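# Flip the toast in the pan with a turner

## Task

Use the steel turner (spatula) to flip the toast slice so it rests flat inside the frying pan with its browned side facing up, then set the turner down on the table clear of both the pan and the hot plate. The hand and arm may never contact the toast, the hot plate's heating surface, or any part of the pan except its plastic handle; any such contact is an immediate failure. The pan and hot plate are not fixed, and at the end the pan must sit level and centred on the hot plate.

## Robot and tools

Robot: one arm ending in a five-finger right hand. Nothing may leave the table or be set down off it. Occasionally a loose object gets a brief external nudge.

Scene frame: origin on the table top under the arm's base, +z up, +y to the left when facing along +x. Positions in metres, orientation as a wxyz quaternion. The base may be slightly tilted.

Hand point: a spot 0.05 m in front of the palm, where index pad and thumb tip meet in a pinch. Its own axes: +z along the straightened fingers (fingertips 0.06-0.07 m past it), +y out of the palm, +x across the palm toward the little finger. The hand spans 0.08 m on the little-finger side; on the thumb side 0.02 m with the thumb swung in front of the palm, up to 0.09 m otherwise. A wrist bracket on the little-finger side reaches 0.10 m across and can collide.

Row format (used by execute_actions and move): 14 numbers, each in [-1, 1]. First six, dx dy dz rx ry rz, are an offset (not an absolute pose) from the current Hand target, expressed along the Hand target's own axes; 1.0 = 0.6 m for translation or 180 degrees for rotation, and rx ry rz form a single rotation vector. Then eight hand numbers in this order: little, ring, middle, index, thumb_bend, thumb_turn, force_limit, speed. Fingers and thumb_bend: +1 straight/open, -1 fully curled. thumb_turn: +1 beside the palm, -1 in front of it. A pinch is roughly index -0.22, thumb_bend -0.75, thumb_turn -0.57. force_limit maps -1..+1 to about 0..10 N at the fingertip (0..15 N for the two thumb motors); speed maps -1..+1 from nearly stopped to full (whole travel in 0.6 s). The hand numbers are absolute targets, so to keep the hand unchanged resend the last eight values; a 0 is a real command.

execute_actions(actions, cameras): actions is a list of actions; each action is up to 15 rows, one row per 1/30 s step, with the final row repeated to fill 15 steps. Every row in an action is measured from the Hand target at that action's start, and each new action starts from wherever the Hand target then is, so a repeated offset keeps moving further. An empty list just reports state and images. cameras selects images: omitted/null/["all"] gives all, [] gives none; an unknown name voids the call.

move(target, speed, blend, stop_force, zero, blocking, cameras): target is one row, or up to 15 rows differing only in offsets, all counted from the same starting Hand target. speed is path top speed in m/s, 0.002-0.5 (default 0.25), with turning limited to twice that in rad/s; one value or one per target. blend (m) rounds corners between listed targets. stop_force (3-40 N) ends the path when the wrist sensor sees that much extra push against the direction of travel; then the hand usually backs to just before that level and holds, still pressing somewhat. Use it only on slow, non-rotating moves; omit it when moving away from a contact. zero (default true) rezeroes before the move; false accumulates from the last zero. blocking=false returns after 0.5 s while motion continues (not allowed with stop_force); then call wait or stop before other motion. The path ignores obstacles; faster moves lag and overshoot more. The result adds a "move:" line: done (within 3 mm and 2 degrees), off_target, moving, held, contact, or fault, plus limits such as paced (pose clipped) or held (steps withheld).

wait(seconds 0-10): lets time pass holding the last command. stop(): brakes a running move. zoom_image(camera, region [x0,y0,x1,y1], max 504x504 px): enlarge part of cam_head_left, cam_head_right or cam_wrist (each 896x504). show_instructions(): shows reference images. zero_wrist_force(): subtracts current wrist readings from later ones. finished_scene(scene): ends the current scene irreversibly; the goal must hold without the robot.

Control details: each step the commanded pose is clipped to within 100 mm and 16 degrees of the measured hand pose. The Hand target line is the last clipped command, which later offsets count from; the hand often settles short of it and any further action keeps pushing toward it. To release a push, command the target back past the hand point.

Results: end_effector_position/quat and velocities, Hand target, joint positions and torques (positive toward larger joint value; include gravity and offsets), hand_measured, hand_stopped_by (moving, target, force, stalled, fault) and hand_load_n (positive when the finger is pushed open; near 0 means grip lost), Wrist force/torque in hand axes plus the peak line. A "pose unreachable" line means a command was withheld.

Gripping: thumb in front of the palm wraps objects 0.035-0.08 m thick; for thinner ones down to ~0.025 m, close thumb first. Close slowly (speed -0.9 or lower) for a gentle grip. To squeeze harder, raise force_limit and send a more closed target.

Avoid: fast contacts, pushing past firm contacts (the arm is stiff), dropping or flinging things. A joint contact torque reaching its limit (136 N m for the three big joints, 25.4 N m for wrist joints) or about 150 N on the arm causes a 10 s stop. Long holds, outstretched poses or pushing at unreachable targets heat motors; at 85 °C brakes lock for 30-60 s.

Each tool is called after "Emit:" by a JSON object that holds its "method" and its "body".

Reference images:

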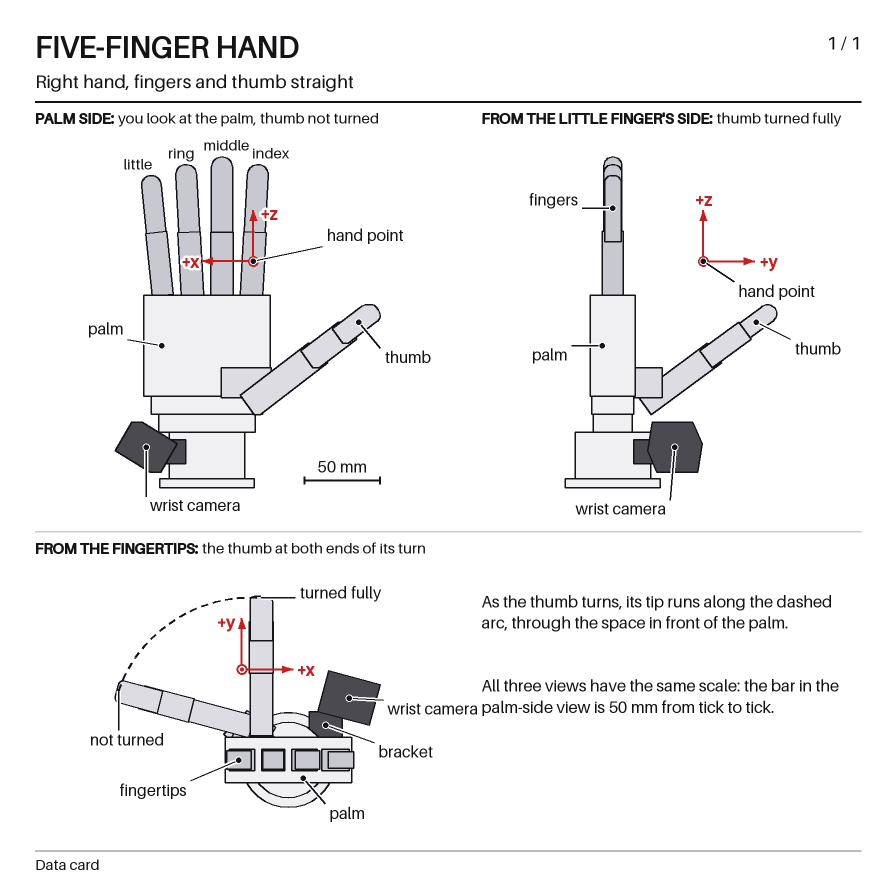

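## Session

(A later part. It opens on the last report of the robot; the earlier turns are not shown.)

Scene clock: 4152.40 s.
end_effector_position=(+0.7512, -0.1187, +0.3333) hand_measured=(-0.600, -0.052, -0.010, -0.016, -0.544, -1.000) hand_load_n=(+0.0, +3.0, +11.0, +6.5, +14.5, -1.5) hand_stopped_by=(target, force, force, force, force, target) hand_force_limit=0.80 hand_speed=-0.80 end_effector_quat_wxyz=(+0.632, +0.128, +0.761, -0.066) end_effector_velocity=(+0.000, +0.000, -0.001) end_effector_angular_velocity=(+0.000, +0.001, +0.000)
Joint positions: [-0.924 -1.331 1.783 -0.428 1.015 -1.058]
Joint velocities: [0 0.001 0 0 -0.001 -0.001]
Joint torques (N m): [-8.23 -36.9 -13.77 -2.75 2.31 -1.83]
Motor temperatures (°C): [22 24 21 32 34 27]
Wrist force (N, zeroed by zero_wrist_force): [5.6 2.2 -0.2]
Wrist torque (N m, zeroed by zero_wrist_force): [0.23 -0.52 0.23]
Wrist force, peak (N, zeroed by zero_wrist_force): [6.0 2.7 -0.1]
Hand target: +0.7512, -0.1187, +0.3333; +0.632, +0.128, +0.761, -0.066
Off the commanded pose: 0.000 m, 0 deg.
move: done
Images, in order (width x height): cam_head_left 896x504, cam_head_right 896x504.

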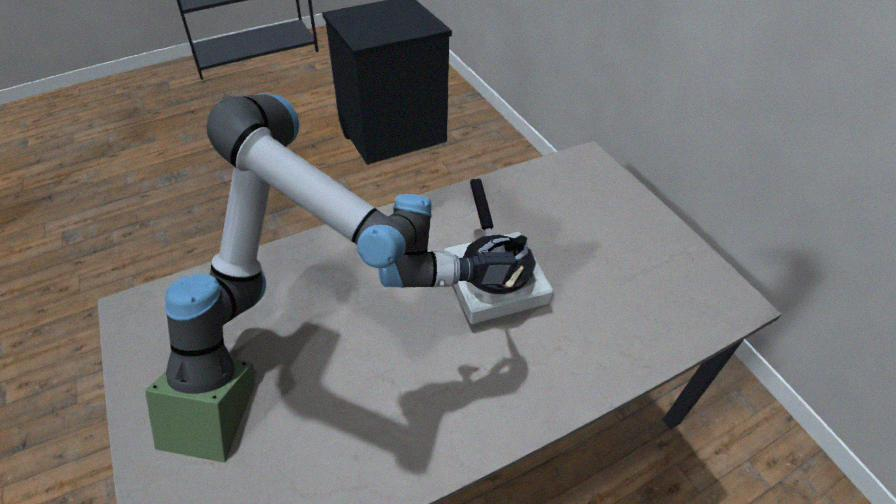

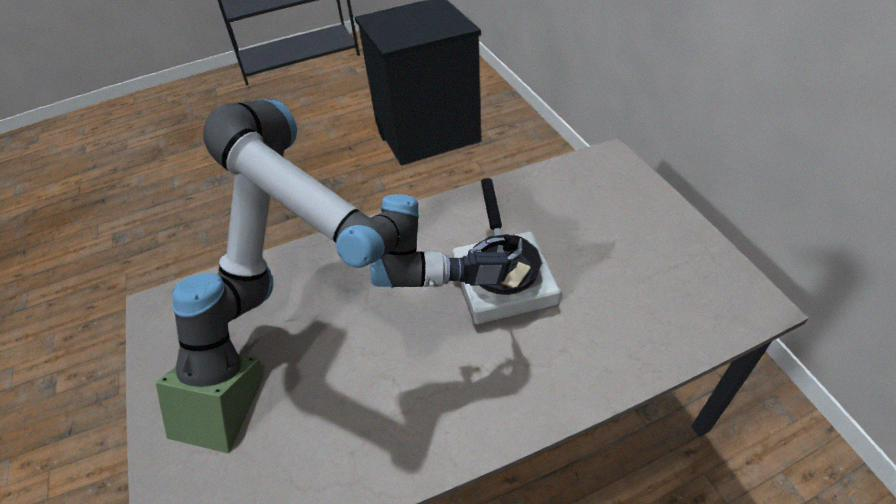

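Emit:
{"method": "move", "body": {"target": [[-0.165,0.02,-0.06,0,0,0,-0.6,-0.6,-0.6,-0.6,-1,-1,0.8,-0.8],[-0.45,-0.20,0.1,0,0,0,-0.6,-0.6,-0.6,-0.6,-1,-1,0.8,-0.8]], "speed": [0.05,0.2], "cameras": ["cam_head_left","cam_head_right"]}}

Emit:
{"method": "zoom_image", "body": {"camera": "cam_head_left", "region": [460, 235, 550, 300]}}

Emit:
{"method": "zoom_image", "body": {"camera": "cam_head_right", "region": [460, 235, 550, 300]}}

Scene clock: 4159.13 s.
end_effector_position=(+0.8196, -0.2792, +0.5788) hand_measured=(-0.600, -0.052, -0.010, -0.016, -0.544, -1.000) hand_load_n=(+0.0, +3.0, +11.5, +6.0, +14.5, -2.0) hand_stopped_by=(target, force, force, force, force, target) hand_force_limit=0.80 hand_speed=-0.80 end_effector_quat_wxyz=(+0.632, +0.128, +0.761, -0.066) end_effector_velocity=(+0.000, +0.000, +0.002) end_effector_angular_velocity=(+0.000, -0.003, +0.000)
Joint positions: [-1.194 -0.99 0.841 0.18 0.746 -1.068]
Joint velocities: [-0.001 0 -0.003 0 0 0.003]
Joint torques (N m): [-16.6 -28.35 -25.54 -1.64 2.58 2.75]
Motor temperatures (°C): [22 24 21 32 34 27]
Wrist force (N, zeroed by zero_wrist_force): [5.4 2.6 0.0]
Wrist torque (N m, zeroed by zero_wrist_force): [0.33 -0.44 0.22]
Wrist force, peak (N, zeroed by zero_wrist_force): [6.9 3.8 -1.2]
Hand target: +0.8196, -0.2792, +0.5788; +0.632, +0.128, +0.761, -0.066
Off the commanded pose: 0.000 m, 0 deg.
move: done
Images, in order (width x height): cam_head_left 896x504, cam_head_right 896x504.

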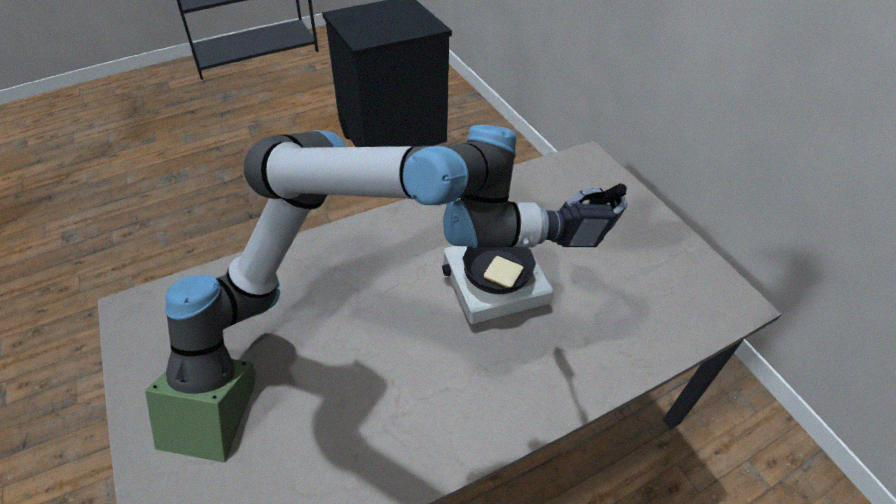

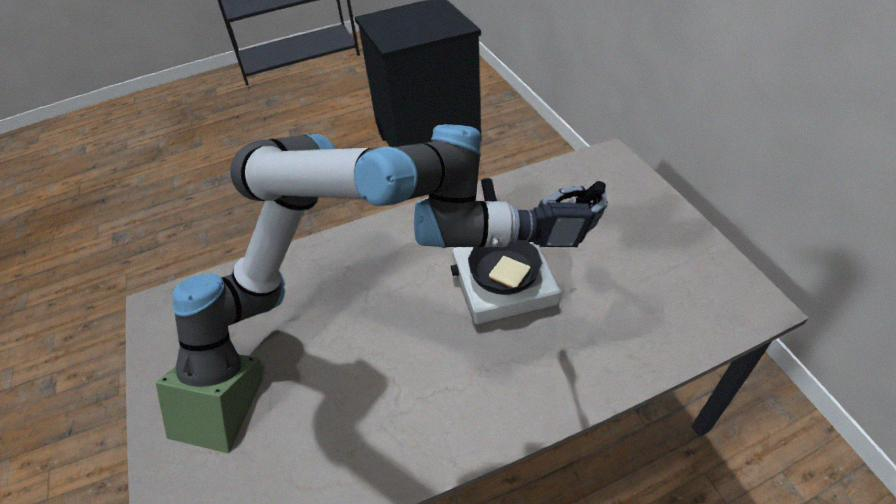

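Scaled by 5.600.

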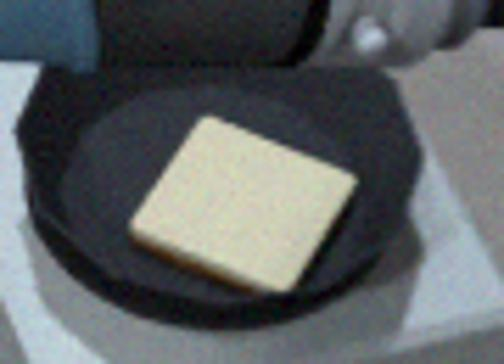

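Scaled by 5.600.

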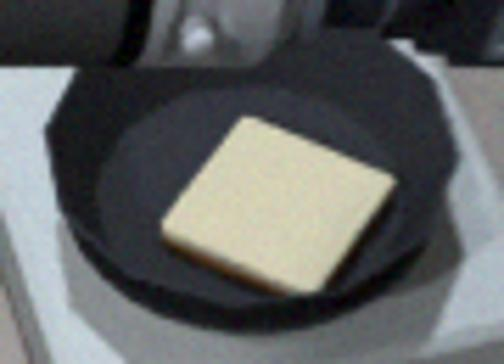

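Emit:
{"method": "move", "body": {"target": [0.2568,0.2603,-0.0233,0,0,0,-0.6,-0.6,-0.6,-0.6,-1,-1,0.8,-0.8], "speed": 0.15, "cameras": []}}

Emit:
{"method": "move", "body": {"target": [0.1746,-0.0109,0.0341,0,0,0,-0.6,-0.6,-0.6,-0.6,-1,-1,0.8,-0.8], "speed": 0.04, "stop_force": 3, "cameras": []}}

Emit:
{"method": "move", "body": {"target": [-0.0005,-0.064,-0.0185,0,0,0,-0.6,-0.6,-0.6,-0.6,-1,-1,0.8,-0.8], "speed": 0.03, "stop_force": 4, "cameras": ["cam_head_left","cam_head_right"]}}

Emit:
{"method": "zoom_image", "body": {"camera": "cam_head_left", "region": [450, 200, 570, 300]}}

Emit:
{"method": "zoom_image", "body": {"camera": "cam_head_right", "region": [450, 200, 570, 300]}}

Scene clock: 4194.60 s.
end_effector_position=(+0.8241, -0.1089, +0.4405) hand_measured=(-0.600, -0.052, -0.010, -0.016, -0.544, -1.000) hand_load_n=(+0.0, +3.0, +11.0, +6.5, +14.5, -2.0) hand_stopped_by=(target, force, force, force, force, target) hand_force_limit=0.80 hand_speed=-0.80 end_effector_quat_wxyz=(+0.632, +0.128, +0.761, -0.066) end_effector_velocity=(+0.000, +0.001, +0.000) end_effector_angular_velocity=(+0.000, -0.001, +0.001)
Joint positions: [-0.918 -1.283 1.408 -0.1 1.021 -1.058]
Joint velocities: [0 0 0 -0.001 0 0.001]
Joint torques (N m): [-11.22 -17.5 -14.74 0.73 1.42 1.27]
Motor temperatures (°C): [22 24 21 32 34 27]
Wrist force (N, zeroed by zero_wrist_force): [5.6 2.0 -0.6]
Wrist torque (N m, zeroed by zero_wrist_force): [0.20 -0.48 0.24]
Wrist force, peak (N, zeroed by zero_wrist_force): [6.5 3.3 -0.8]
Hand target: +0.8241, -0.1089, +0.4403; +0.632, +0.128, +0.761, -0.066
Off the commanded pose: 0.000 m, 0 deg.
move: done
No camera images: "cameras" was empty.

Scene clock: 4197.93 s.
end_effector_position=(+0.8242, -0.1090, +0.3401) hand_measured=(-0.600, -0.052, -0.010, -0.016, -0.544, -1.000) hand_load_n=(+0.0, +3.5, +11.0, +6.5, +14.5, -2.0) hand_stopped_by=(target, force, force, force, force, target) hand_force_limit=0.80 hand_speed=-0.80 end_effector_quat_wxyz=(+0.632, +0.128, +0.761, -0.066) end_effector_velocity=(+0.000, +0.000, +0.001) end_effector_angular_velocity=(-0.001, -0.002, +0.000)
Joint positions: [-0.826 -1.222 1.556 -0.311 1.113 -1.055]
Joint velocities: [-0.001 0 -0.001 -0.001 0.001 0.001]
Joint torques (N m): [-14.77 -43.12 -13.27 -3.47 2.56 -1.7]
Motor temperatures (°C): [22 24 21 32 34 27]
Wrist force (N, zeroed by zero_wrist_force): [5.4 2.3 -0.4]
Wrist torque (N m, zeroed by zero_wrist_force): [0.26 -0.39 0.21]
Wrist force, peak (N, zeroed by zero_wrist_force): [6.2 2.6 -0.6]
Hand target: +0.8242, -0.1089, +0.3401; +0.632, +0.128, +0.761, -0.066
Off the commanded pose: 0.007 m, 0 deg.
move: contact
No camera images: "cameras" was empty.

Scene clock: 4200.43 s.
end_effector_position=(+0.8030, -0.1429, +0.3401) hand_measured=(-0.600, -0.052, -0.010, -0.016, -0.544, -1.000) hand_load_n=(+0.0, +3.0, +11.0, +6.5, +14.5, -2.0) hand_stopped_by=(target, force, force, force, force, target) hand_force_limit=0.80 hand_speed=-0.80 end_effector_quat_wxyz=(+0.632, +0.128, +0.761, -0.066) end_effector_velocity=(+0.000, +0.000, +0.000) end_effector_angular_velocity=(-0.001, +0.001, +0.000)
Joint positions: [-0.894 -1.213 1.596 -0.358 1.045 -1.057]
Joint velocities: [0 0 0 0 0 -0.001]
Joint torques (N m): [-10.32 -39.91 -25.24 0.73 2.43 -0.1]
Motor temperatures (°C): [22 24 21 32 34 27]
Wrist force (N, zeroed by zero_wrist_force): [5.5 2.4 -0.3]
Wrist torque (N m, zeroed by zero_wrist_force): [0.26 -0.49 0.25]
Wrist force, peak (N, zeroed by zero_wrist_force): [5.8 2.6 -0.4]
Hand target: +0.8030, -0.1429, +0.3401; +0.632, +0.128, +0.761, -0.066
Off the commanded pose: 0.000 m, 0 deg.
move: done
Images, in order (width x height): cam_head_left 896x504, cam_head_right 896x504.

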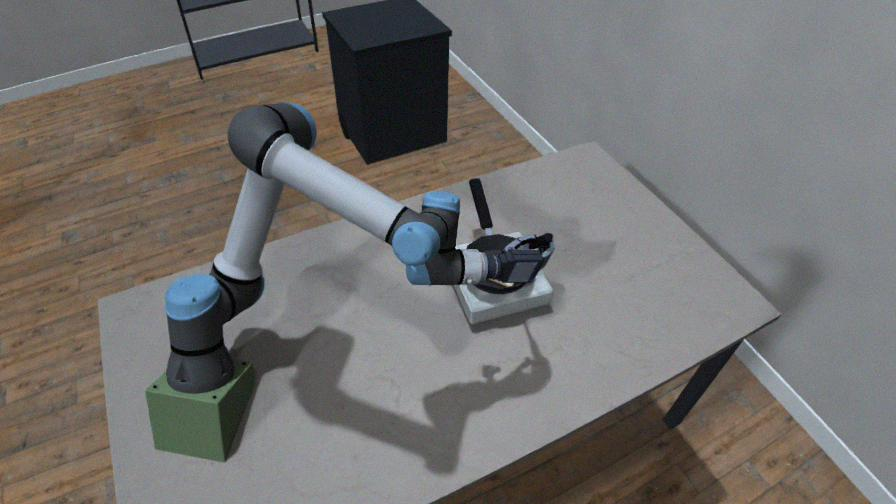

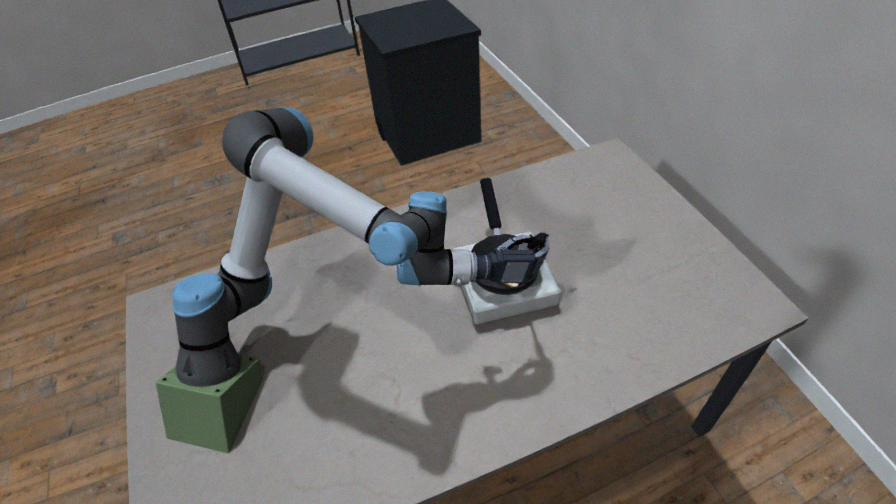

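Scaled by 4.200.

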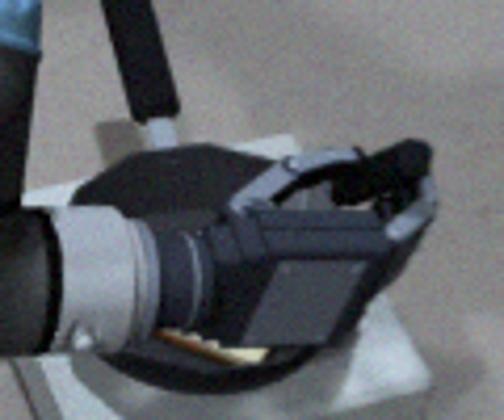

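Scaled by 4.200.

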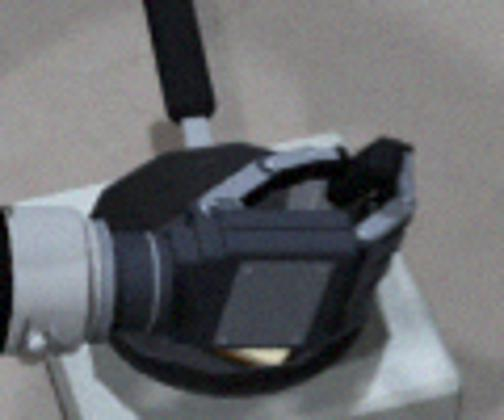

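Emit:
{"method": "move", "body": {"target": [[-0.165,0.01,-0.03,0,0,0,-0.6,-0.6,-0.6,-0.6,-1,-1,0.8,-0.8],[-0.40,-0.17,0.1,0,0,0,-0.6,-0.6,-0.6,-0.6,-1,-1,0.8,-0.8]], "speed": [0.05,0.2], "cameras": ["cam_head_left","cam_head_right"]}}

Emit:
{"method": "zoom_image", "body": {"camera": "cam_head_left", "region": [460, 235, 550, 300]}}

Emit:
{"method": "zoom_image", "body": {"camera": "cam_head_right", "region": [460, 235, 550, 300]}}

Scene clock: 4206.33 s.
end_effector_position=(+0.8714, -0.2828, +0.5574) hand_measured=(-0.600, -0.052, -0.010, -0.016, -0.544, -1.000) hand_load_n=(+0.0, +3.0, +11.0, +6.5, +14.5, -1.5) hand_stopped_by=(target, force, force, force, force, target) hand_force_limit=0.80 hand_speed=-0.80 end_effector_quat_wxyz=(+0.632, +0.128, +0.761, -0.066) end_effector_velocity=(+0.000, +0.000, +0.001) end_effector_angular_velocity=(+0.001, -0.001, -0.001)
Joint positions: [-1.118 -0.865 0.651 0.243 0.821 -1.065]
Joint velocities: [0 0 -0.002 0.001 0.001 0.002]
Joint torques (N m): [-19.1 -34.92 -24.89 -0.68 2.52 2.41]
Motor temperatures (°C): [22 24 21 32 34 27]
Wrist force (N, zeroed by zero_wrist_force): [5.7 2.8 -0.4]
Wrist torque (N m, zeroed by zero_wrist_force): [0.33 -0.55 0.25]
Wrist force, peak (N, zeroed by zero_wrist_force): [6.5 3.3 -1.6]
Hand target: +0.8714, -0.2829, +0.5573; +0.632, +0.128, +0.761, -0.066
Off the commanded pose: 0.000 m, 0 deg.
move: done
Images, in order (width x height): cam_head_left 896x504, cam_head_right 896x504.

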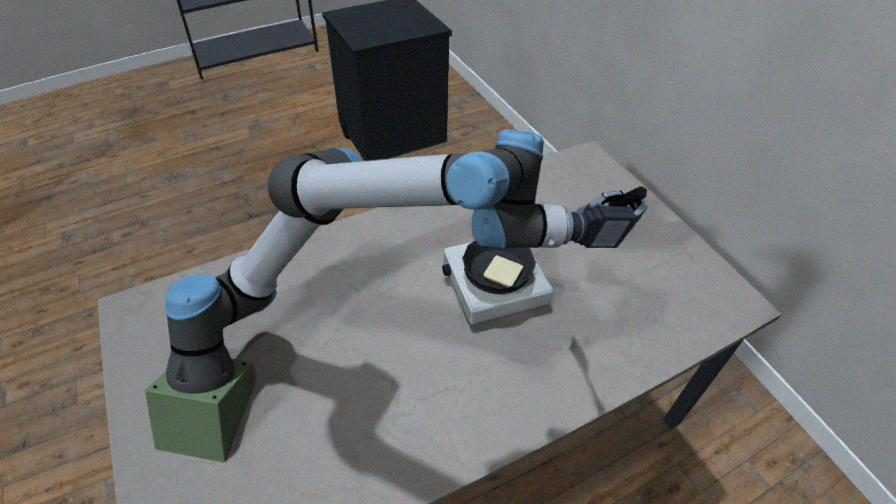

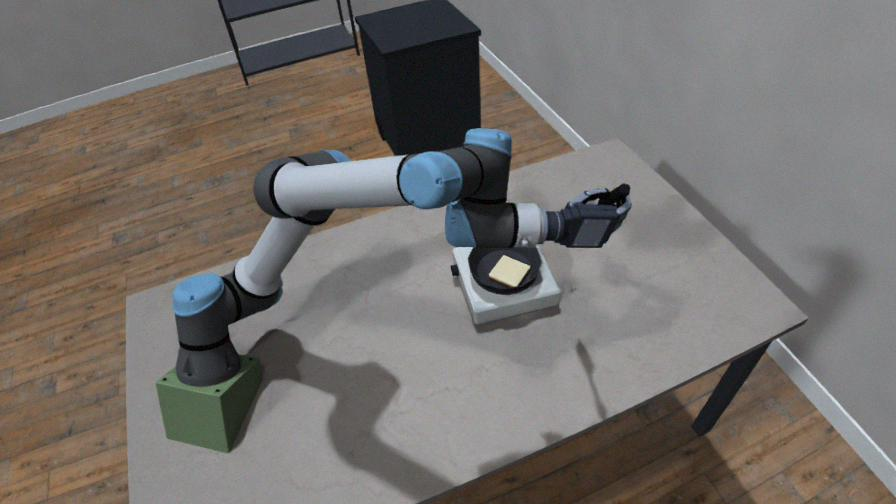

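Scaled by 5.600.

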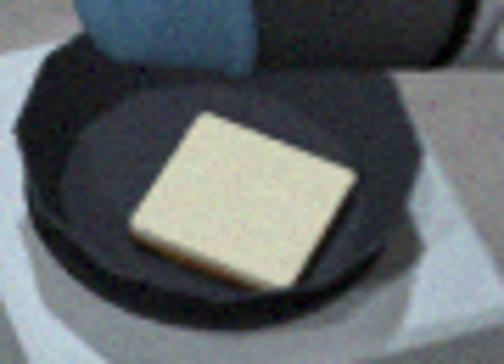

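Scaled by 5.600.

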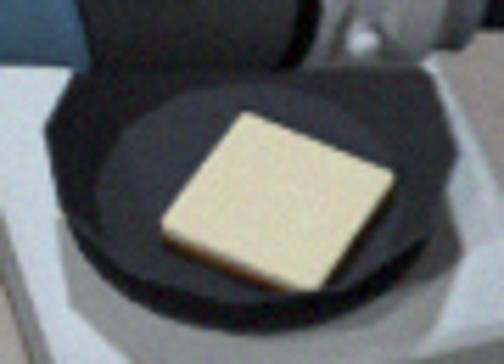

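Emit:
{"method": "move", "body": {"target": [0.2355,0.2772,-0.0968,0,0,0,-0.6,-0.6,-0.6,-0.6,-1,-1,0.8,-0.8], "speed": 0.15, "cameras": []}}

Emit:
{"method": "move", "body": {"target": [0.1746,-0.0109,0.0341,0,0,0,-0.6,-0.6,-0.6,-0.6,-1,-1,0.8,-0.8], "speed": 0.04, "stop_force": 3, "cameras": []}}

Scene clock: 4212.10 s.
end_effector_position=(+0.8392, -0.0926, +0.4405) hand_measured=(-0.600, -0.052, -0.010, -0.016, -0.544, -1.000) hand_load_n=(+0.0, +3.5, +11.5, +6.0, +14.5, -2.0) hand_stopped_by=(target, force, force, force, force, target) hand_force_limit=0.80 hand_speed=-0.80 end_effector_quat_wxyz=(+0.632, +0.128, +0.761, -0.066) end_effector_velocity=(+0.000, -0.001, -0.001) end_effector_angular_velocity=(+0.001, +0.001, -0.001)
Joint positions: [-0.88 -1.273 1.367 -0.07 1.059 -1.057]
Joint velocities: [0 0.001 0.002 0 0 0]
Joint torques (N m): [-11.89 -24.42 -14.93 0.79 1.21 1.35]
Motor temperatures (°C): [22 24 21 32 34 27]
Wrist force (N, zeroed by zero_wrist_force): [5.8 2.7 -0.4]
Wrist torque (N m, zeroed by zero_wrist_force): [0.27 -0.54 0.26]
Wrist force, peak (N, zeroed by zero_wrist_force): [7.0 3.9 -1.1]
Hand target: +0.8392, -0.0926, +0.4404; +0.632, +0.128, +0.761, -0.066
Off the commanded pose: 0.000 m, 0 deg.
move: done
No camera images: "cameras" was empty.

Scene clock: 4215.10 s.
end_effector_position=(+0.8393, -0.0927, +0.3541) hand_measured=(-0.600, -0.052, -0.010, -0.016, -0.544, -1.000) hand_load_n=(+0.0, +3.5, +11.0, +6.0, +14.5, -2.0) hand_stopped_by=(target, force, force, force, force, target) hand_force_limit=0.80 hand_speed=-0.80 end_effector_quat_wxyz=(+0.632, +0.128, +0.761, -0.066) end_effector_velocity=(+0.000, +0.000, +0.000) end_effector_angular_velocity=(+0.000, +0.001, -0.001)
Joint positions: [-0.801 -1.225 1.5 -0.252 1.138 -1.055]
Joint velocities: [0 0 0.001 0 0 0]
Joint torques (N m): [-15.35 -44.34 -13.18 -3.47 2.51 -1.42]
Motor temperatures (°C): [22 24 21 32 34 27]
Wrist force (N, zeroed by zero_wrist_force): [5.7 2.8 -0.3]
Wrist torque (N m, zeroed by zero_wrist_force): [0.36 -0.46 0.24]
Wrist force, peak (N, zeroed by zero_wrist_force): [6.0 3.0 -0.4]
Hand target: +0.8393, -0.0927, +0.3541; +0.632, +0.128, +0.761, -0.066
Off the commanded pose: 0.021 m, 0 deg.
move: contact
No camera images: "cameras" was empty.

Emit:
{"method": "move", "body": {"target": [[-0.033,0.002,-0.0064,0,0,0,-0.6,-0.6,-0.6,-0.6,-1,-1,0.8,-0.8],[-0.008,-0.0402,-0.0235,0,0,0,-0.6,-0.6,-0.6,-0.6,-1,-1,0.8,-0.8]], "speed": 0.06, "cameras": []}}

Emit:
{"method": "move", "body": {"target": [0.0481,-0.003,0.0094,0,0,0,-0.6,-0.6,-0.6,-0.6,-1,-1,0.8,-0.8], "speed": 0.02, "stop_force": 3, "cameras": []}}

Scene clock: 4233.20 s.
end_effector_position=(+0.8200, -0.1126, +0.3601) hand_measured=(-0.600, -0.052, -0.010, -0.016, -0.544, -1.000) hand_load_n=(+0.0, +3.5, +11.5, +6.0, +14.5, -1.5) hand_stopped_by=(target, force, force, force, force, target) hand_force_limit=0.80 hand_speed=-0.80 end_effector_quat_wxyz=(+0.632, +0.128, +0.761, -0.066) end_effector_velocity=(+0.000, +0.000, +0.000) end_effector_angular_velocity=(+0.000, +0.000, -0.002)
Joint positions: [-0.854 -1.241 1.543 -0.278 1.085 -1.056]
Joint velocities: [0 0.001 -0.001 0.002 0.001 -0.001]
Joint torques (N m): [-9.94 -25.46 -26.08 1.04 2.57 -0.44]
Motor temperatures (°C): [22 24 21 32 34 27]
Wrist force (N, zeroed by zero_wrist_force): [5.8 2.3 -0.2]
Wrist torque (N m, zeroed by zero_wrist_force): [0.25 -0.49 0.24]
Wrist force, peak (N, zeroed by zero_wrist_force): [6.7 3.1 -0.1]
Hand target: +0.8200, -0.1126, +0.3600; +0.632, +0.128, +0.761, -0.066
Off the commanded pose: 0.000 m, 0 deg.
move: done
No camera images: "cameras" was empty.

Scene clock: 4235.60 s.
end_effector_position=(+0.8200, -0.1127, +0.3338) hand_measured=(-0.600, -0.052, -0.010, -0.016, -0.544, -1.000) hand_load_n=(+0.0, +4.0, +11.0, +6.5, +14.5, -1.5) hand_stopped_by=(target, force, force, force, force, target) hand_force_limit=0.80 hand_speed=-0.80 end_effector_quat_wxyz=(+0.632, +0.128, +0.761, -0.066) end_effector_velocity=(+0.000, +0.001, +0.001) end_effector_angular_velocity=(-0.001, +0.000, +0.002)
Joint positions: [-0.83 -1.219 1.575 -0.332 1.109 -1.055]
Joint velocities: [0 0 -0.002 0 -0.001 -0.001]
Joint torques (N m): [-24.65 -43.41 -25.6 -2.58 0.63 0.33]
Motor temperatures (°C): [22 24 21 32 34 27]
Wrist force (N, zeroed by zero_wrist_force): [5.4 2.4 -0.5]
Wrist torque (N m, zeroed by zero_wrist_force): [0.28 -0.39 0.22]
Wrist force, peak (N, zeroed by zero_wrist_force): [5.7 2.4 -0.2]
Hand target: +0.8200, -0.1127, +0.3338; +0.632, +0.128, +0.761, -0.066
Off the commanded pose: 0.003 m, 0 deg.
move: contact
No camera images: "cameras" was empty.

Emit:
{"method": "move", "body": {"target": [0.004,-0.06,-0.02,0,0,0,-0.6,-0.6,-0.6,-0.6,-1,-1,0.8,-0.8], "speed": 0.03, "stop_force": 4, "cameras": []}}

Emit:
{"method": "move", "body": {"target": [[-0.165,0.01,-0.03,0,0,0,-0.6,-0.6,-0.6,-0.6,-1,-1,0.8,-0.8],[-0.40,-0.17,0.1,0,0,0,-0.6,-0.6,-0.6,-0.6,-1,-1,0.8,-0.8]], "speed": [0.05,0.2], "cameras": ["cam_head_left","cam_head_right"]}}

Emit:
{"method": "zoom_image", "body": {"camera": "cam_head_left", "region": [460, 235, 550, 300]}}

Emit:
{"method": "zoom_image", "body": {"camera": "cam_head_right", "region": [460, 235, 550, 300]}}

Scene clock: 4242.03 s.
end_effector_position=(+0.7983, -0.1438, +0.3315) hand_measured=(-0.600, -0.052, -0.010, -0.016, -0.544, -1.000) hand_load_n=(+0.0, +3.5, +11.0, +6.5, +14.5, -2.0) hand_stopped_by=(target, force, force, force, force, target) hand_force_limit=0.80 hand_speed=-0.80 end_effector_quat_wxyz=(+0.632, +0.128, +0.761, -0.066) end_effector_velocity=(+0.000, +0.000, -0.001) end_effector_angular_velocity=(+0.000, +0.001, +0.001)
Joint positions: [-0.893 -1.213 1.62 -0.383 1.046 -1.057]
Joint velocities: [0 0 0.001 -0.001 -0.001 -0.001]
Joint torques (N m): [-10.23 -38.59 -25.39 0.77 2.38 0.37]
Motor temperatures (°C): [22 24 21 32 34 27]
Wrist force (N, zeroed by zero_wrist_force): [6.0 2.5 -0.3]
Wrist torque (N m, zeroed by zero_wrist_force): [0.28 -0.54 0.26]
Wrist force, peak (N, zeroed by zero_wrist_force): [6.2 2.5 0.0]
Hand target: +0.7983, -0.1438, +0.3315; +0.632, +0.128, +0.761, -0.066
Off the commanded pose: 0.000 m, 0 deg.
move: done
No camera images: "cameras" was empty.

Scene clock: 4245.57 s.
end_effector_position=(+0.8665, -0.2837, +0.5488) hand_measured=(-0.600, -0.052, -0.010, -0.016, -0.544, -1.000) hand_load_n=(+0.0, +3.0, +11.0, +6.0, +14.5, -2.0) hand_stopped_by=(target, force, force, force, force, target) hand_force_limit=0.80 hand_speed=-0.80 end_effector_quat_wxyz=(+0.632, +0.128, +0.761, -0.066) end_effector_velocity=(+0.000, +0.001, +0.003) end_effector_angular_velocity=(-0.003, -0.003, +0.002)
Joint positions: [-1.118 -0.885 0.709 0.205 0.821 -1.065]
Joint velocities: [0 0 -0.005 0 0 0.001]
Joint torques (N m): [-19.35 -33.82 -27.94 -1.52 2.62 2.37]
Motor temperatures (°C): [22 24 21 32 34 27]
Wrist force (N, zeroed by zero_wrist_force): [6.0 2.8 -0.3]
Wrist torque (N m, zeroed by zero_wrist_force): [0.36 -0.55 0.27]
Wrist force, peak (N, zeroed by zero_wrist_force): [6.8 3.6 -1.6]
Hand target: +0.8666, -0.2838, +0.5488; +0.632, +0.128, +0.761, -0.066
Off the commanded pose: 0.000 m, 0 deg.
move: done
Images, in order (width x height): cam_head_left 896x504, cam_head_right 896x504.

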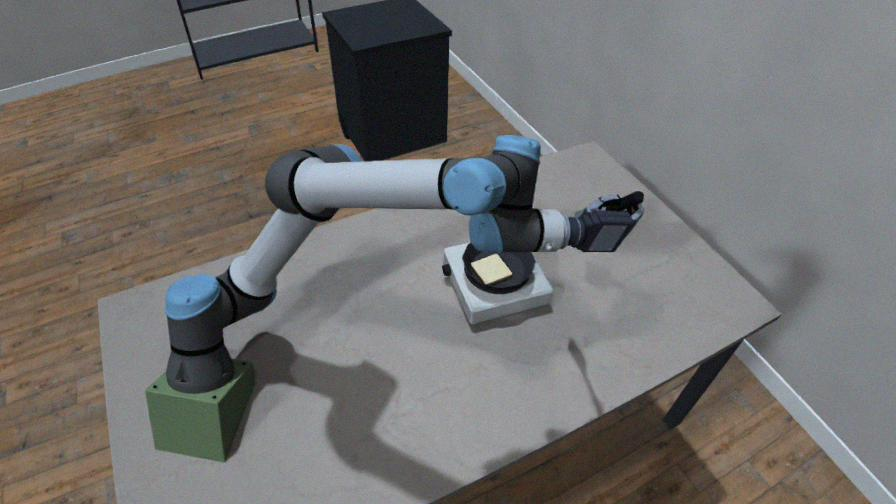

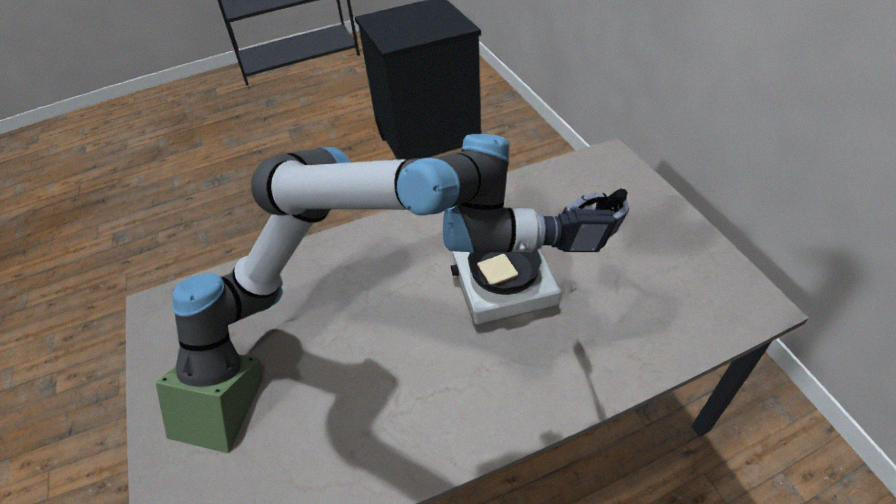

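Scaled by 5.600.

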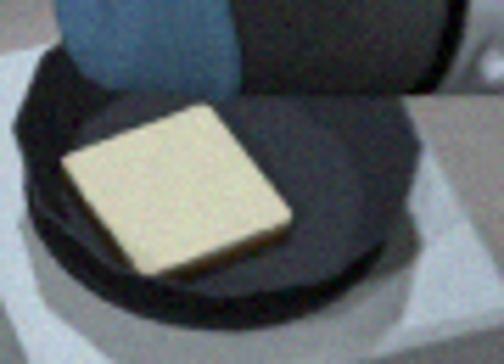

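Scaled by 5.600.

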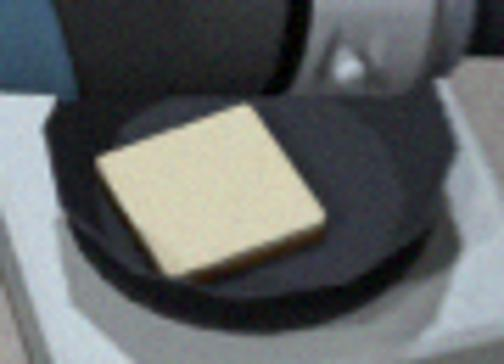

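Emit:
{"method": "move", "body": {"target": [0.2558,0.2355,-0.2873,0,0,0,-0.6,-0.6,-0.6,-0.6,-1,-1,0.8,-0.8], "speed": 0.15, "cameras": []}}

Emit:
{"method": "move", "body": {"target": [0.1575,-0.0098,0.0307,0,0,0,-0.6,-0.6,-0.6,-0.6,-1,-1,0.8,-0.8], "speed": 0.04, "stop_force": 3, "cameras": []}}

Emit:
{"method": "move", "body": {"target": [0.0153,-0.0073,0.0155,0,0,0,-0.6,-0.6,-0.6,-0.6,-1,-1,0.8,-0.8], "speed": 0.02, "stop_force": 3, "cameras": []}}

Emit:
{"method": "move", "body": {"target": [-0.0132,-0.03,0.058,0,0,0,-0.6,-0.6,-0.6,-0.6,-1,-1,0.8,-0.8], "speed": 0.03, "stop_force": 4, "cameras": ["cam_head_left","cam_head_right"]}}

Emit:
{"method": "zoom_image", "body": {"camera": "cam_head_right", "region": [460, 235, 550, 300]}}

Scene clock: 4262.93 s.
end_effector_position=(+0.7174, -0.0861, +0.4402) hand_measured=(-0.600, -0.052, -0.010, -0.016, -0.544, -1.000) hand_load_n=(+0.0, +3.5, +11.0, +6.0, +14.5, -2.0) hand_stopped_by=(target, force, force, force, force, target) hand_force_limit=0.80 hand_speed=-0.80 end_effector_quat_wxyz=(+0.632, +0.128, +0.761, -0.066) end_effector_velocity=(-0.001, -0.001, -0.002) end_effector_angular_velocity=(+0.003, +0.001, -0.003)
Joint positions: [-1.049 -1.524 1.743 -0.191 0.89 -1.062]
Joint velocities: [0 0 0.004 0 0.001 0.001]
Joint torques (N m): [-20.47 -19.58 -14.84 1.05 -0.4 1.4]
Motor temperatures (°C): [22 24 21 32 34 27]
Wrist force (N, zeroed by zero_wrist_force): [5.3 2.1 -0.6]
Wrist torque (N m, zeroed by zero_wrist_force): [0.25 -0.39 0.21]
Wrist force, peak (N, zeroed by zero_wrist_force): [6.2 2.9 -1.4]
Hand target: +0.7174, -0.0861, +0.4402; +0.632, +0.128, +0.761, -0.066
Off the commanded pose: 0.000 m, 0 deg.
move: done
No camera images: "cameras" was empty.

Scene clock: 4266.40 s.
end_effector_position=(+0.7174, -0.0862, +0.3437) hand_measured=(-0.600, -0.052, -0.010, -0.016, -0.544, -1.000) hand_load_n=(+0.0, +3.5, +11.5, +6.5, +14.5, -1.5) hand_stopped_by=(target, force, force, force, force, target) hand_force_limit=0.80 hand_speed=-0.80 end_effector_quat_wxyz=(+0.632, +0.128, +0.761, -0.066) end_effector_velocity=(+0.000, +0.000, -0.001) end_effector_angular_velocity=(+0.001, +0.000, +0.000)
Joint positions: [-0.939 -1.45 1.891 -0.416 1 -1.059]
Joint velocities: [0 0 0.001 -0.001 0 0.001]
Joint torques (N m): [-20.96 -32.36 -25.3 1.01 -0.34 1.54]
Motor temperatures (°C): [22 24 21 32 34 27]
Wrist force (N, zeroed by zero_wrist_force): [5.7 2.3 -0.5]
Wrist torque (N m, zeroed by zero_wrist_force): [0.28 -0.49 0.21]
Wrist force, peak (N, zeroed by zero_wrist_force): [6.1 2.2 -0.5]
Hand target: +0.7174, -0.0862, +0.3437; +0.632, +0.128, +0.761, -0.066
Off the commanded pose: 0.000 m, 0 deg.
move: done
No camera images: "cameras" was empty.

Scene clock: 4268.07 s.
end_effector_position=(+0.7234, -0.0918, +0.3327) hand_measured=(-0.600, -0.052, -0.010, -0.016, -0.544, -1.000) hand_load_n=(+0.0, +3.5, +11.0, +6.5, +14.5, -1.5) hand_stopped_by=(target, force, force, force, force, target) hand_force_limit=0.80 hand_speed=-0.80 end_effector_quat_wxyz=(+0.632, +0.128, +0.761, -0.066) end_effector_velocity=(+0.000, +0.001, +0.000) end_effector_angular_velocity=(+0.002, +0.000, +0.000)
Joint positions: [-0.925 -1.419 1.884 -0.441 1.014 -1.058]
Joint velocities: [0.001 -0.001 0 0.001 0 0.002]
Joint torques (N m): [-21.5 -33.17 -13.58 0.93 -0.26 2.29]
Motor temperatures (°C): [22 24 21 32 34 27]
Wrist force (N, zeroed by zero_wrist_force): [5.7 2.6 -0.4]
Wrist torque (N m, zeroed by zero_wrist_force): [0.28 -0.48 0.26]
Wrist force, peak (N, zeroed by zero_wrist_force): [5.9 2.6 -0.3]
Hand target: +0.7234, -0.0918, +0.3327; +0.632, +0.128, +0.761, -0.066
Off the commanded pose: 0.000 m, 0 deg.
move: done
No camera images: "cameras" was empty.

Scene clock: 4270.43 s.
end_effector_position=(+0.7527, -0.1191, +0.3327) hand_measured=(-0.600, -0.052, -0.010, -0.016, -0.544, -1.000) hand_load_n=(+0.0, +2.0, +10.5, +8.0, +14.0, -0.5) hand_stopped_by=(target, force, force, force, force, target) hand_force_limit=0.80 hand_speed=-0.80 end_effector_quat_wxyz=(+0.632, +0.128, +0.761, -0.066) end_effector_velocity=(+0.000, +0.000, +0.000) end_effector_angular_velocity=(+0.001, +0.000, -0.001)
Joint positions: [-0.921 -1.327 1.779 -0.427 1.018 -1.058]
Joint velocities: [0 0 0 0 0.001 0.001]
Joint torques (N m): [-16.22 -37.28 -14.44 -3.12 0.6 1.53]
Motor temperatures (°C): [22 24 21 32 34 27]
Wrist force (N, zeroed by zero_wrist_force): [5.6 2.4 -0.5]
Wrist torque (N m, zeroed by zero_wrist_force): [0.18 -0.47 0.31]
Wrist force, peak (N, zeroed by zero_wrist_force): [5.9 2.7 -0.8]
Hand target: +0.7526, -0.1191, +0.3327; +0.632, +0.128, +0.761, -0.066
Off the commanded pose: 0.000 m, 0 deg.
move: done
Images, in order (width x height): cam_head_left 896x504, cam_head_right 896x504.

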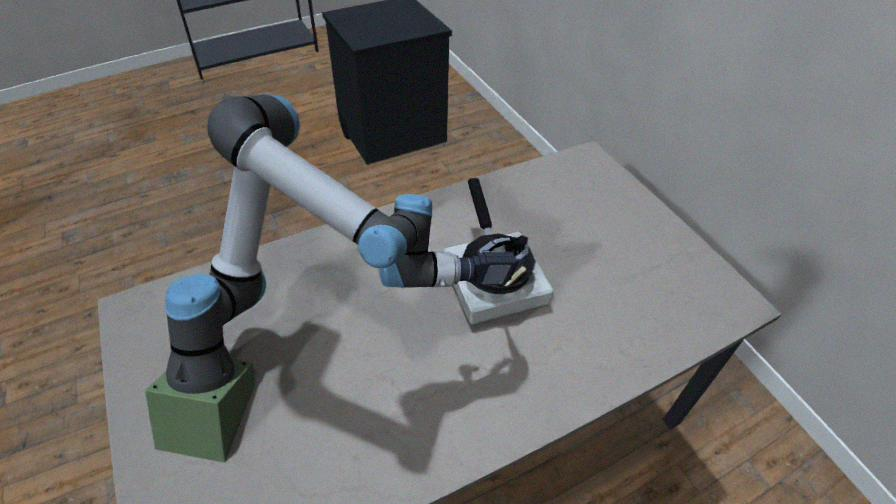

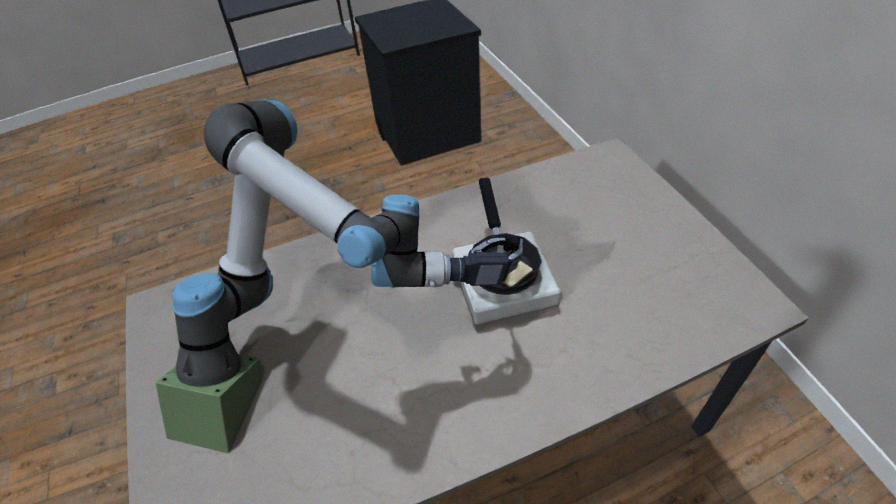

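Scaled by 5.600.

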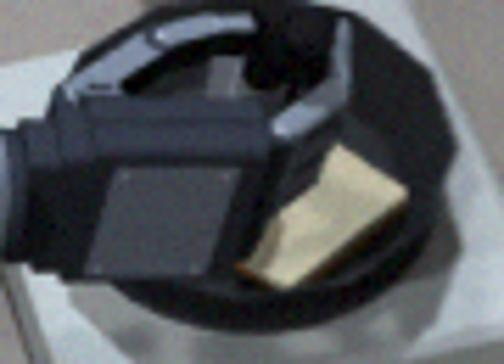

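Emit:
{"method": "move", "body": {"target": [-0.0097,-0.0278,0.0404,0,0,0,-0.6,-0.6,-0.6,-0.6,-1,-1,0.8,-0.8], "speed": 0.03, "stop_force": 4, "cameras": ["cam_head_left","cam_head_right"]}}

Emit:
{"method": "zoom_image", "body": {"camera": "cam_head_right", "region": [460, 235, 550, 300]}}

Emit:
{"method": "zoom_image", "body": {"camera": "cam_head_left", "region": [460, 235, 550, 300]}}

Scene clock: 4282.40 s.
end_effector_position=(+0.7719, -0.1421, +0.3327) hand_measured=(-0.600, -0.052, -0.010, -0.016, -0.544, -1.000) hand_load_n=(+0.0, +3.0, +11.0, +6.5, +14.5, -1.5) hand_stopped_by=(target, force, force, force, force, target) hand_force_limit=0.80 hand_speed=-0.80 end_effector_quat_wxyz=(+0.632, +0.128, +0.761, -0.066) end_effector_velocity=(+0.000, +0.001, +0.000) end_effector_angular_velocity=(-0.002, +0.000, +0.001)
Joint positions: [-0.926 -1.261 1.702 -0.416 1.013 -1.058]
Joint velocities: [0.001 0 0 0 0 -0.001]
Joint torques (N m): [-9.88 -39.34 -13.37 -3.27 2.19 -1.64]
Motor temperatures (°C): [22 24 21 32 34 27]
Wrist force (N, zeroed by zero_wrist_force): [5.5 2.4 -0.4]
Wrist torque (N m, zeroed by zero_wrist_force): [0.29 -0.45 0.23]
Wrist force, peak (N, zeroed by zero_wrist_force): [5.8 2.7 -1.0]
Hand target: +0.7719, -0.1421, +0.3327; +0.632, +0.128, +0.761, -0.066
Off the commanded pose: 0.000 m, 0 deg.
move: done
Images, in order (width x height): cam_head_left 896x504, cam_head_right 896x504.

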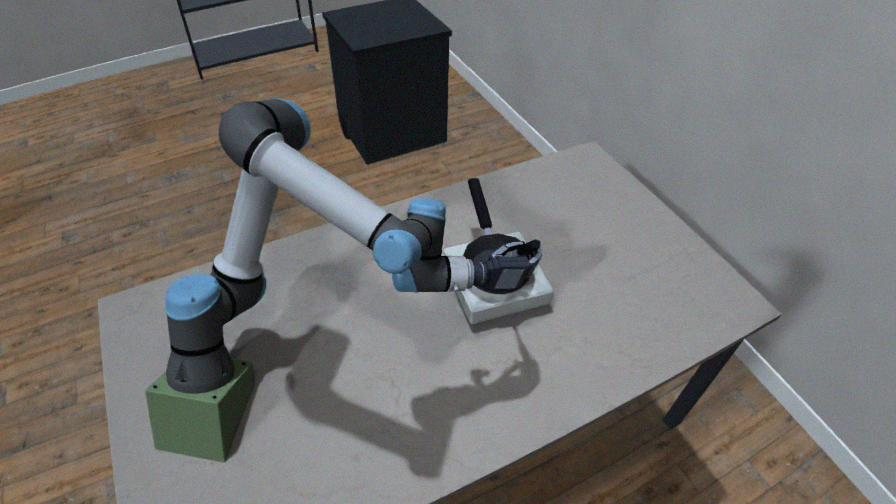

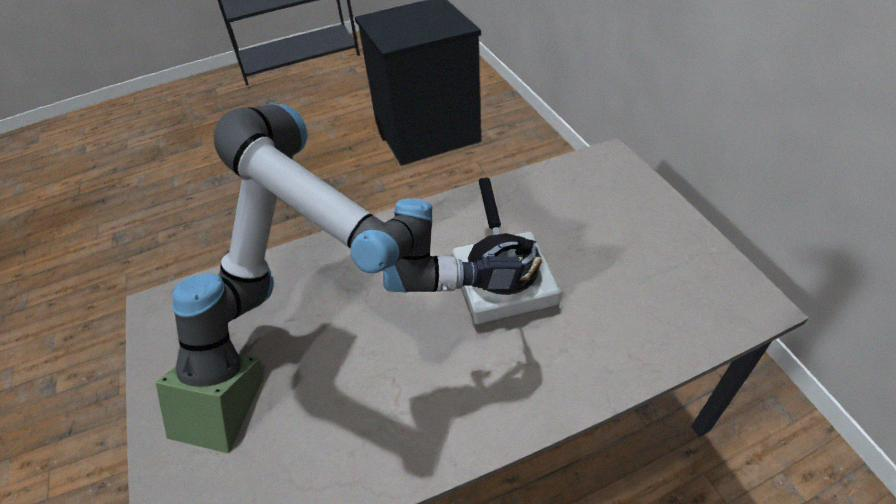

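Scaled by 5.600.

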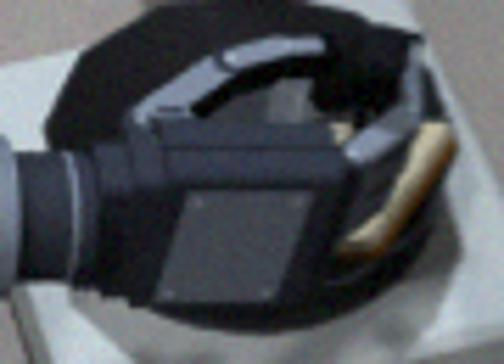

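Scaled by 5.600.

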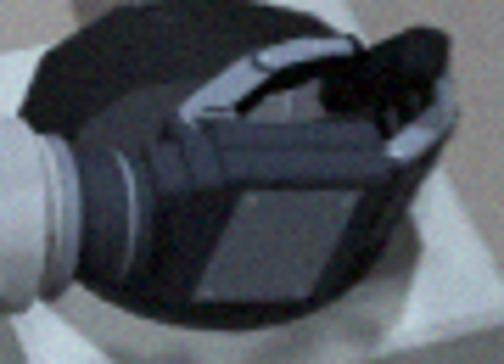

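Emit:
{"method": "move", "body": {"target": [[-0.165,0.02,-0.05,0,0,0,-0.6,-0.6,-0.6,-0.6,-1,-1,0.8,-0.8],[-0.42,-0.17,0.0,0,0,0,-0.6,-0.6,-0.6,-0.6,-1,-1,0.8,-0.8]], "speed": [0.05,0.2], "cameras": ["cam_head_left","cam_head_right"]}}

Emit:
{"method": "zoom_image", "body": {"camera": "cam_head_right", "region": [460, 235, 550, 300]}}

Emit:
{"method": "zoom_image", "body": {"camera": "cam_head_left", "region": [460, 235, 550, 300]}}

Scene clock: 4288.73 s.
end_effector_position=(+0.7855, -0.2676, +0.5732) hand_measured=(-0.600, -0.052, -0.010, -0.016, -0.544, -1.000) hand_load_n=(+0.0, +3.5, +11.0, +6.0, +14.5, -1.5) hand_stopped_by=(target, force, force, force, force, target) hand_force_limit=0.80 hand_speed=-0.80 end_effector_quat_wxyz=(+0.632, +0.128, +0.761, -0.067) end_effector_velocity=(+0.001, +0.001, +0.002) end_effector_angular_velocity=(-0.006, -0.002, +0.002)
Joint positions: [-1.228 -1.089 1.019 0.103 0.711 -1.07]
Joint velocities: [0 0 -0.004 -0.002 0 -0.001]
Joint torques (N m): [-24.84 -27.18 -29.64 -2.25 1.63 2.51]
Motor temperatures (°C): [22 24 21 32 34 27]
Wrist force (N, zeroed by zero_wrist_force): [5.3 2.9 -0.3]
Wrist torque (N m, zeroed by zero_wrist_force): [0.37 -0.44 0.23]
Wrist force, peak (N, zeroed by zero_wrist_force): [6.3 3.6 -0.9]
Hand target: +0.7855, -0.2676, +0.5732; +0.632, +0.128, +0.761, -0.066
Off the commanded pose: 0.000 m, 0 deg.
move: done
Images, in order (width x height): cam_head_left 896x504, cam_head_right 896x504.

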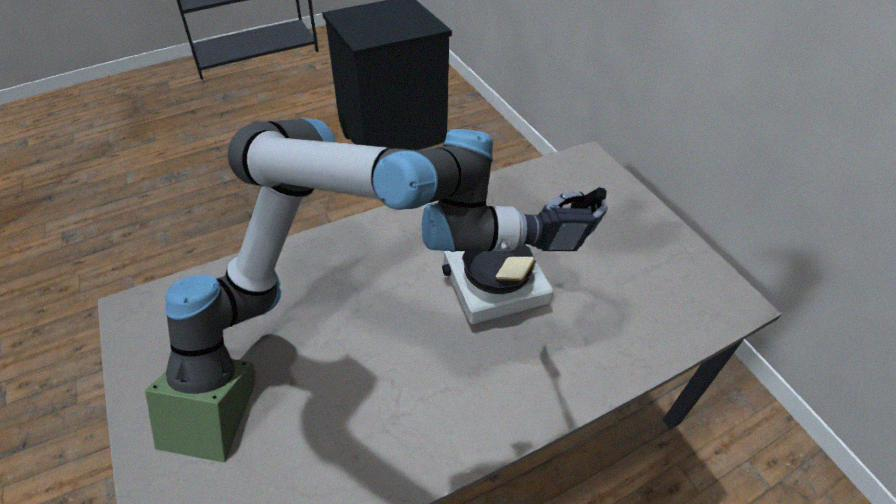

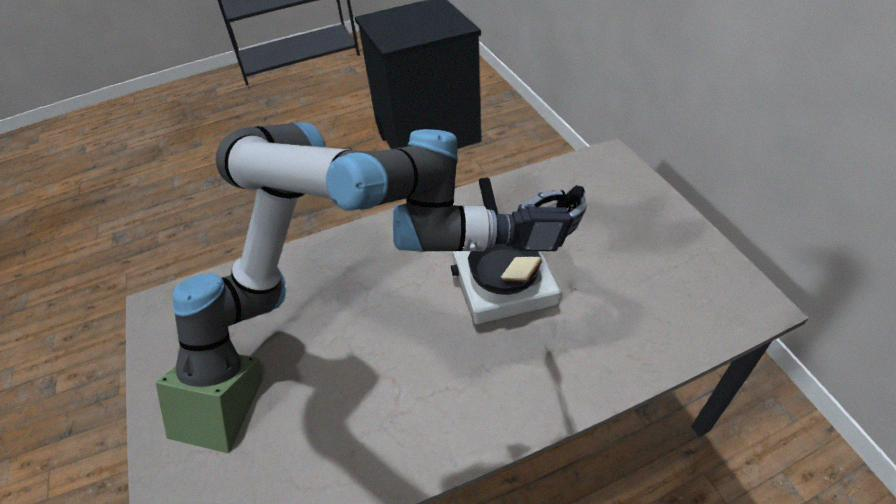

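Scaled by 5.600.

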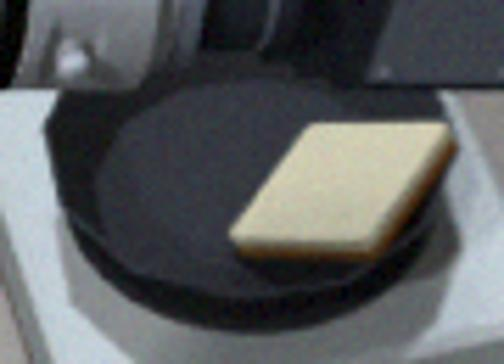

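Scaled by 5.600.

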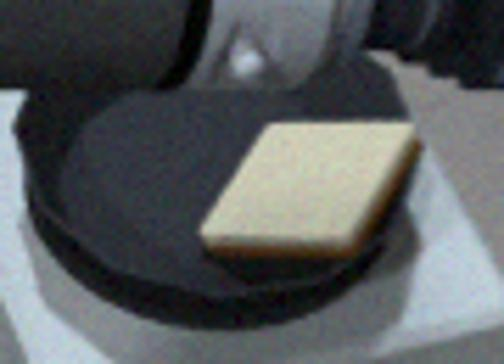

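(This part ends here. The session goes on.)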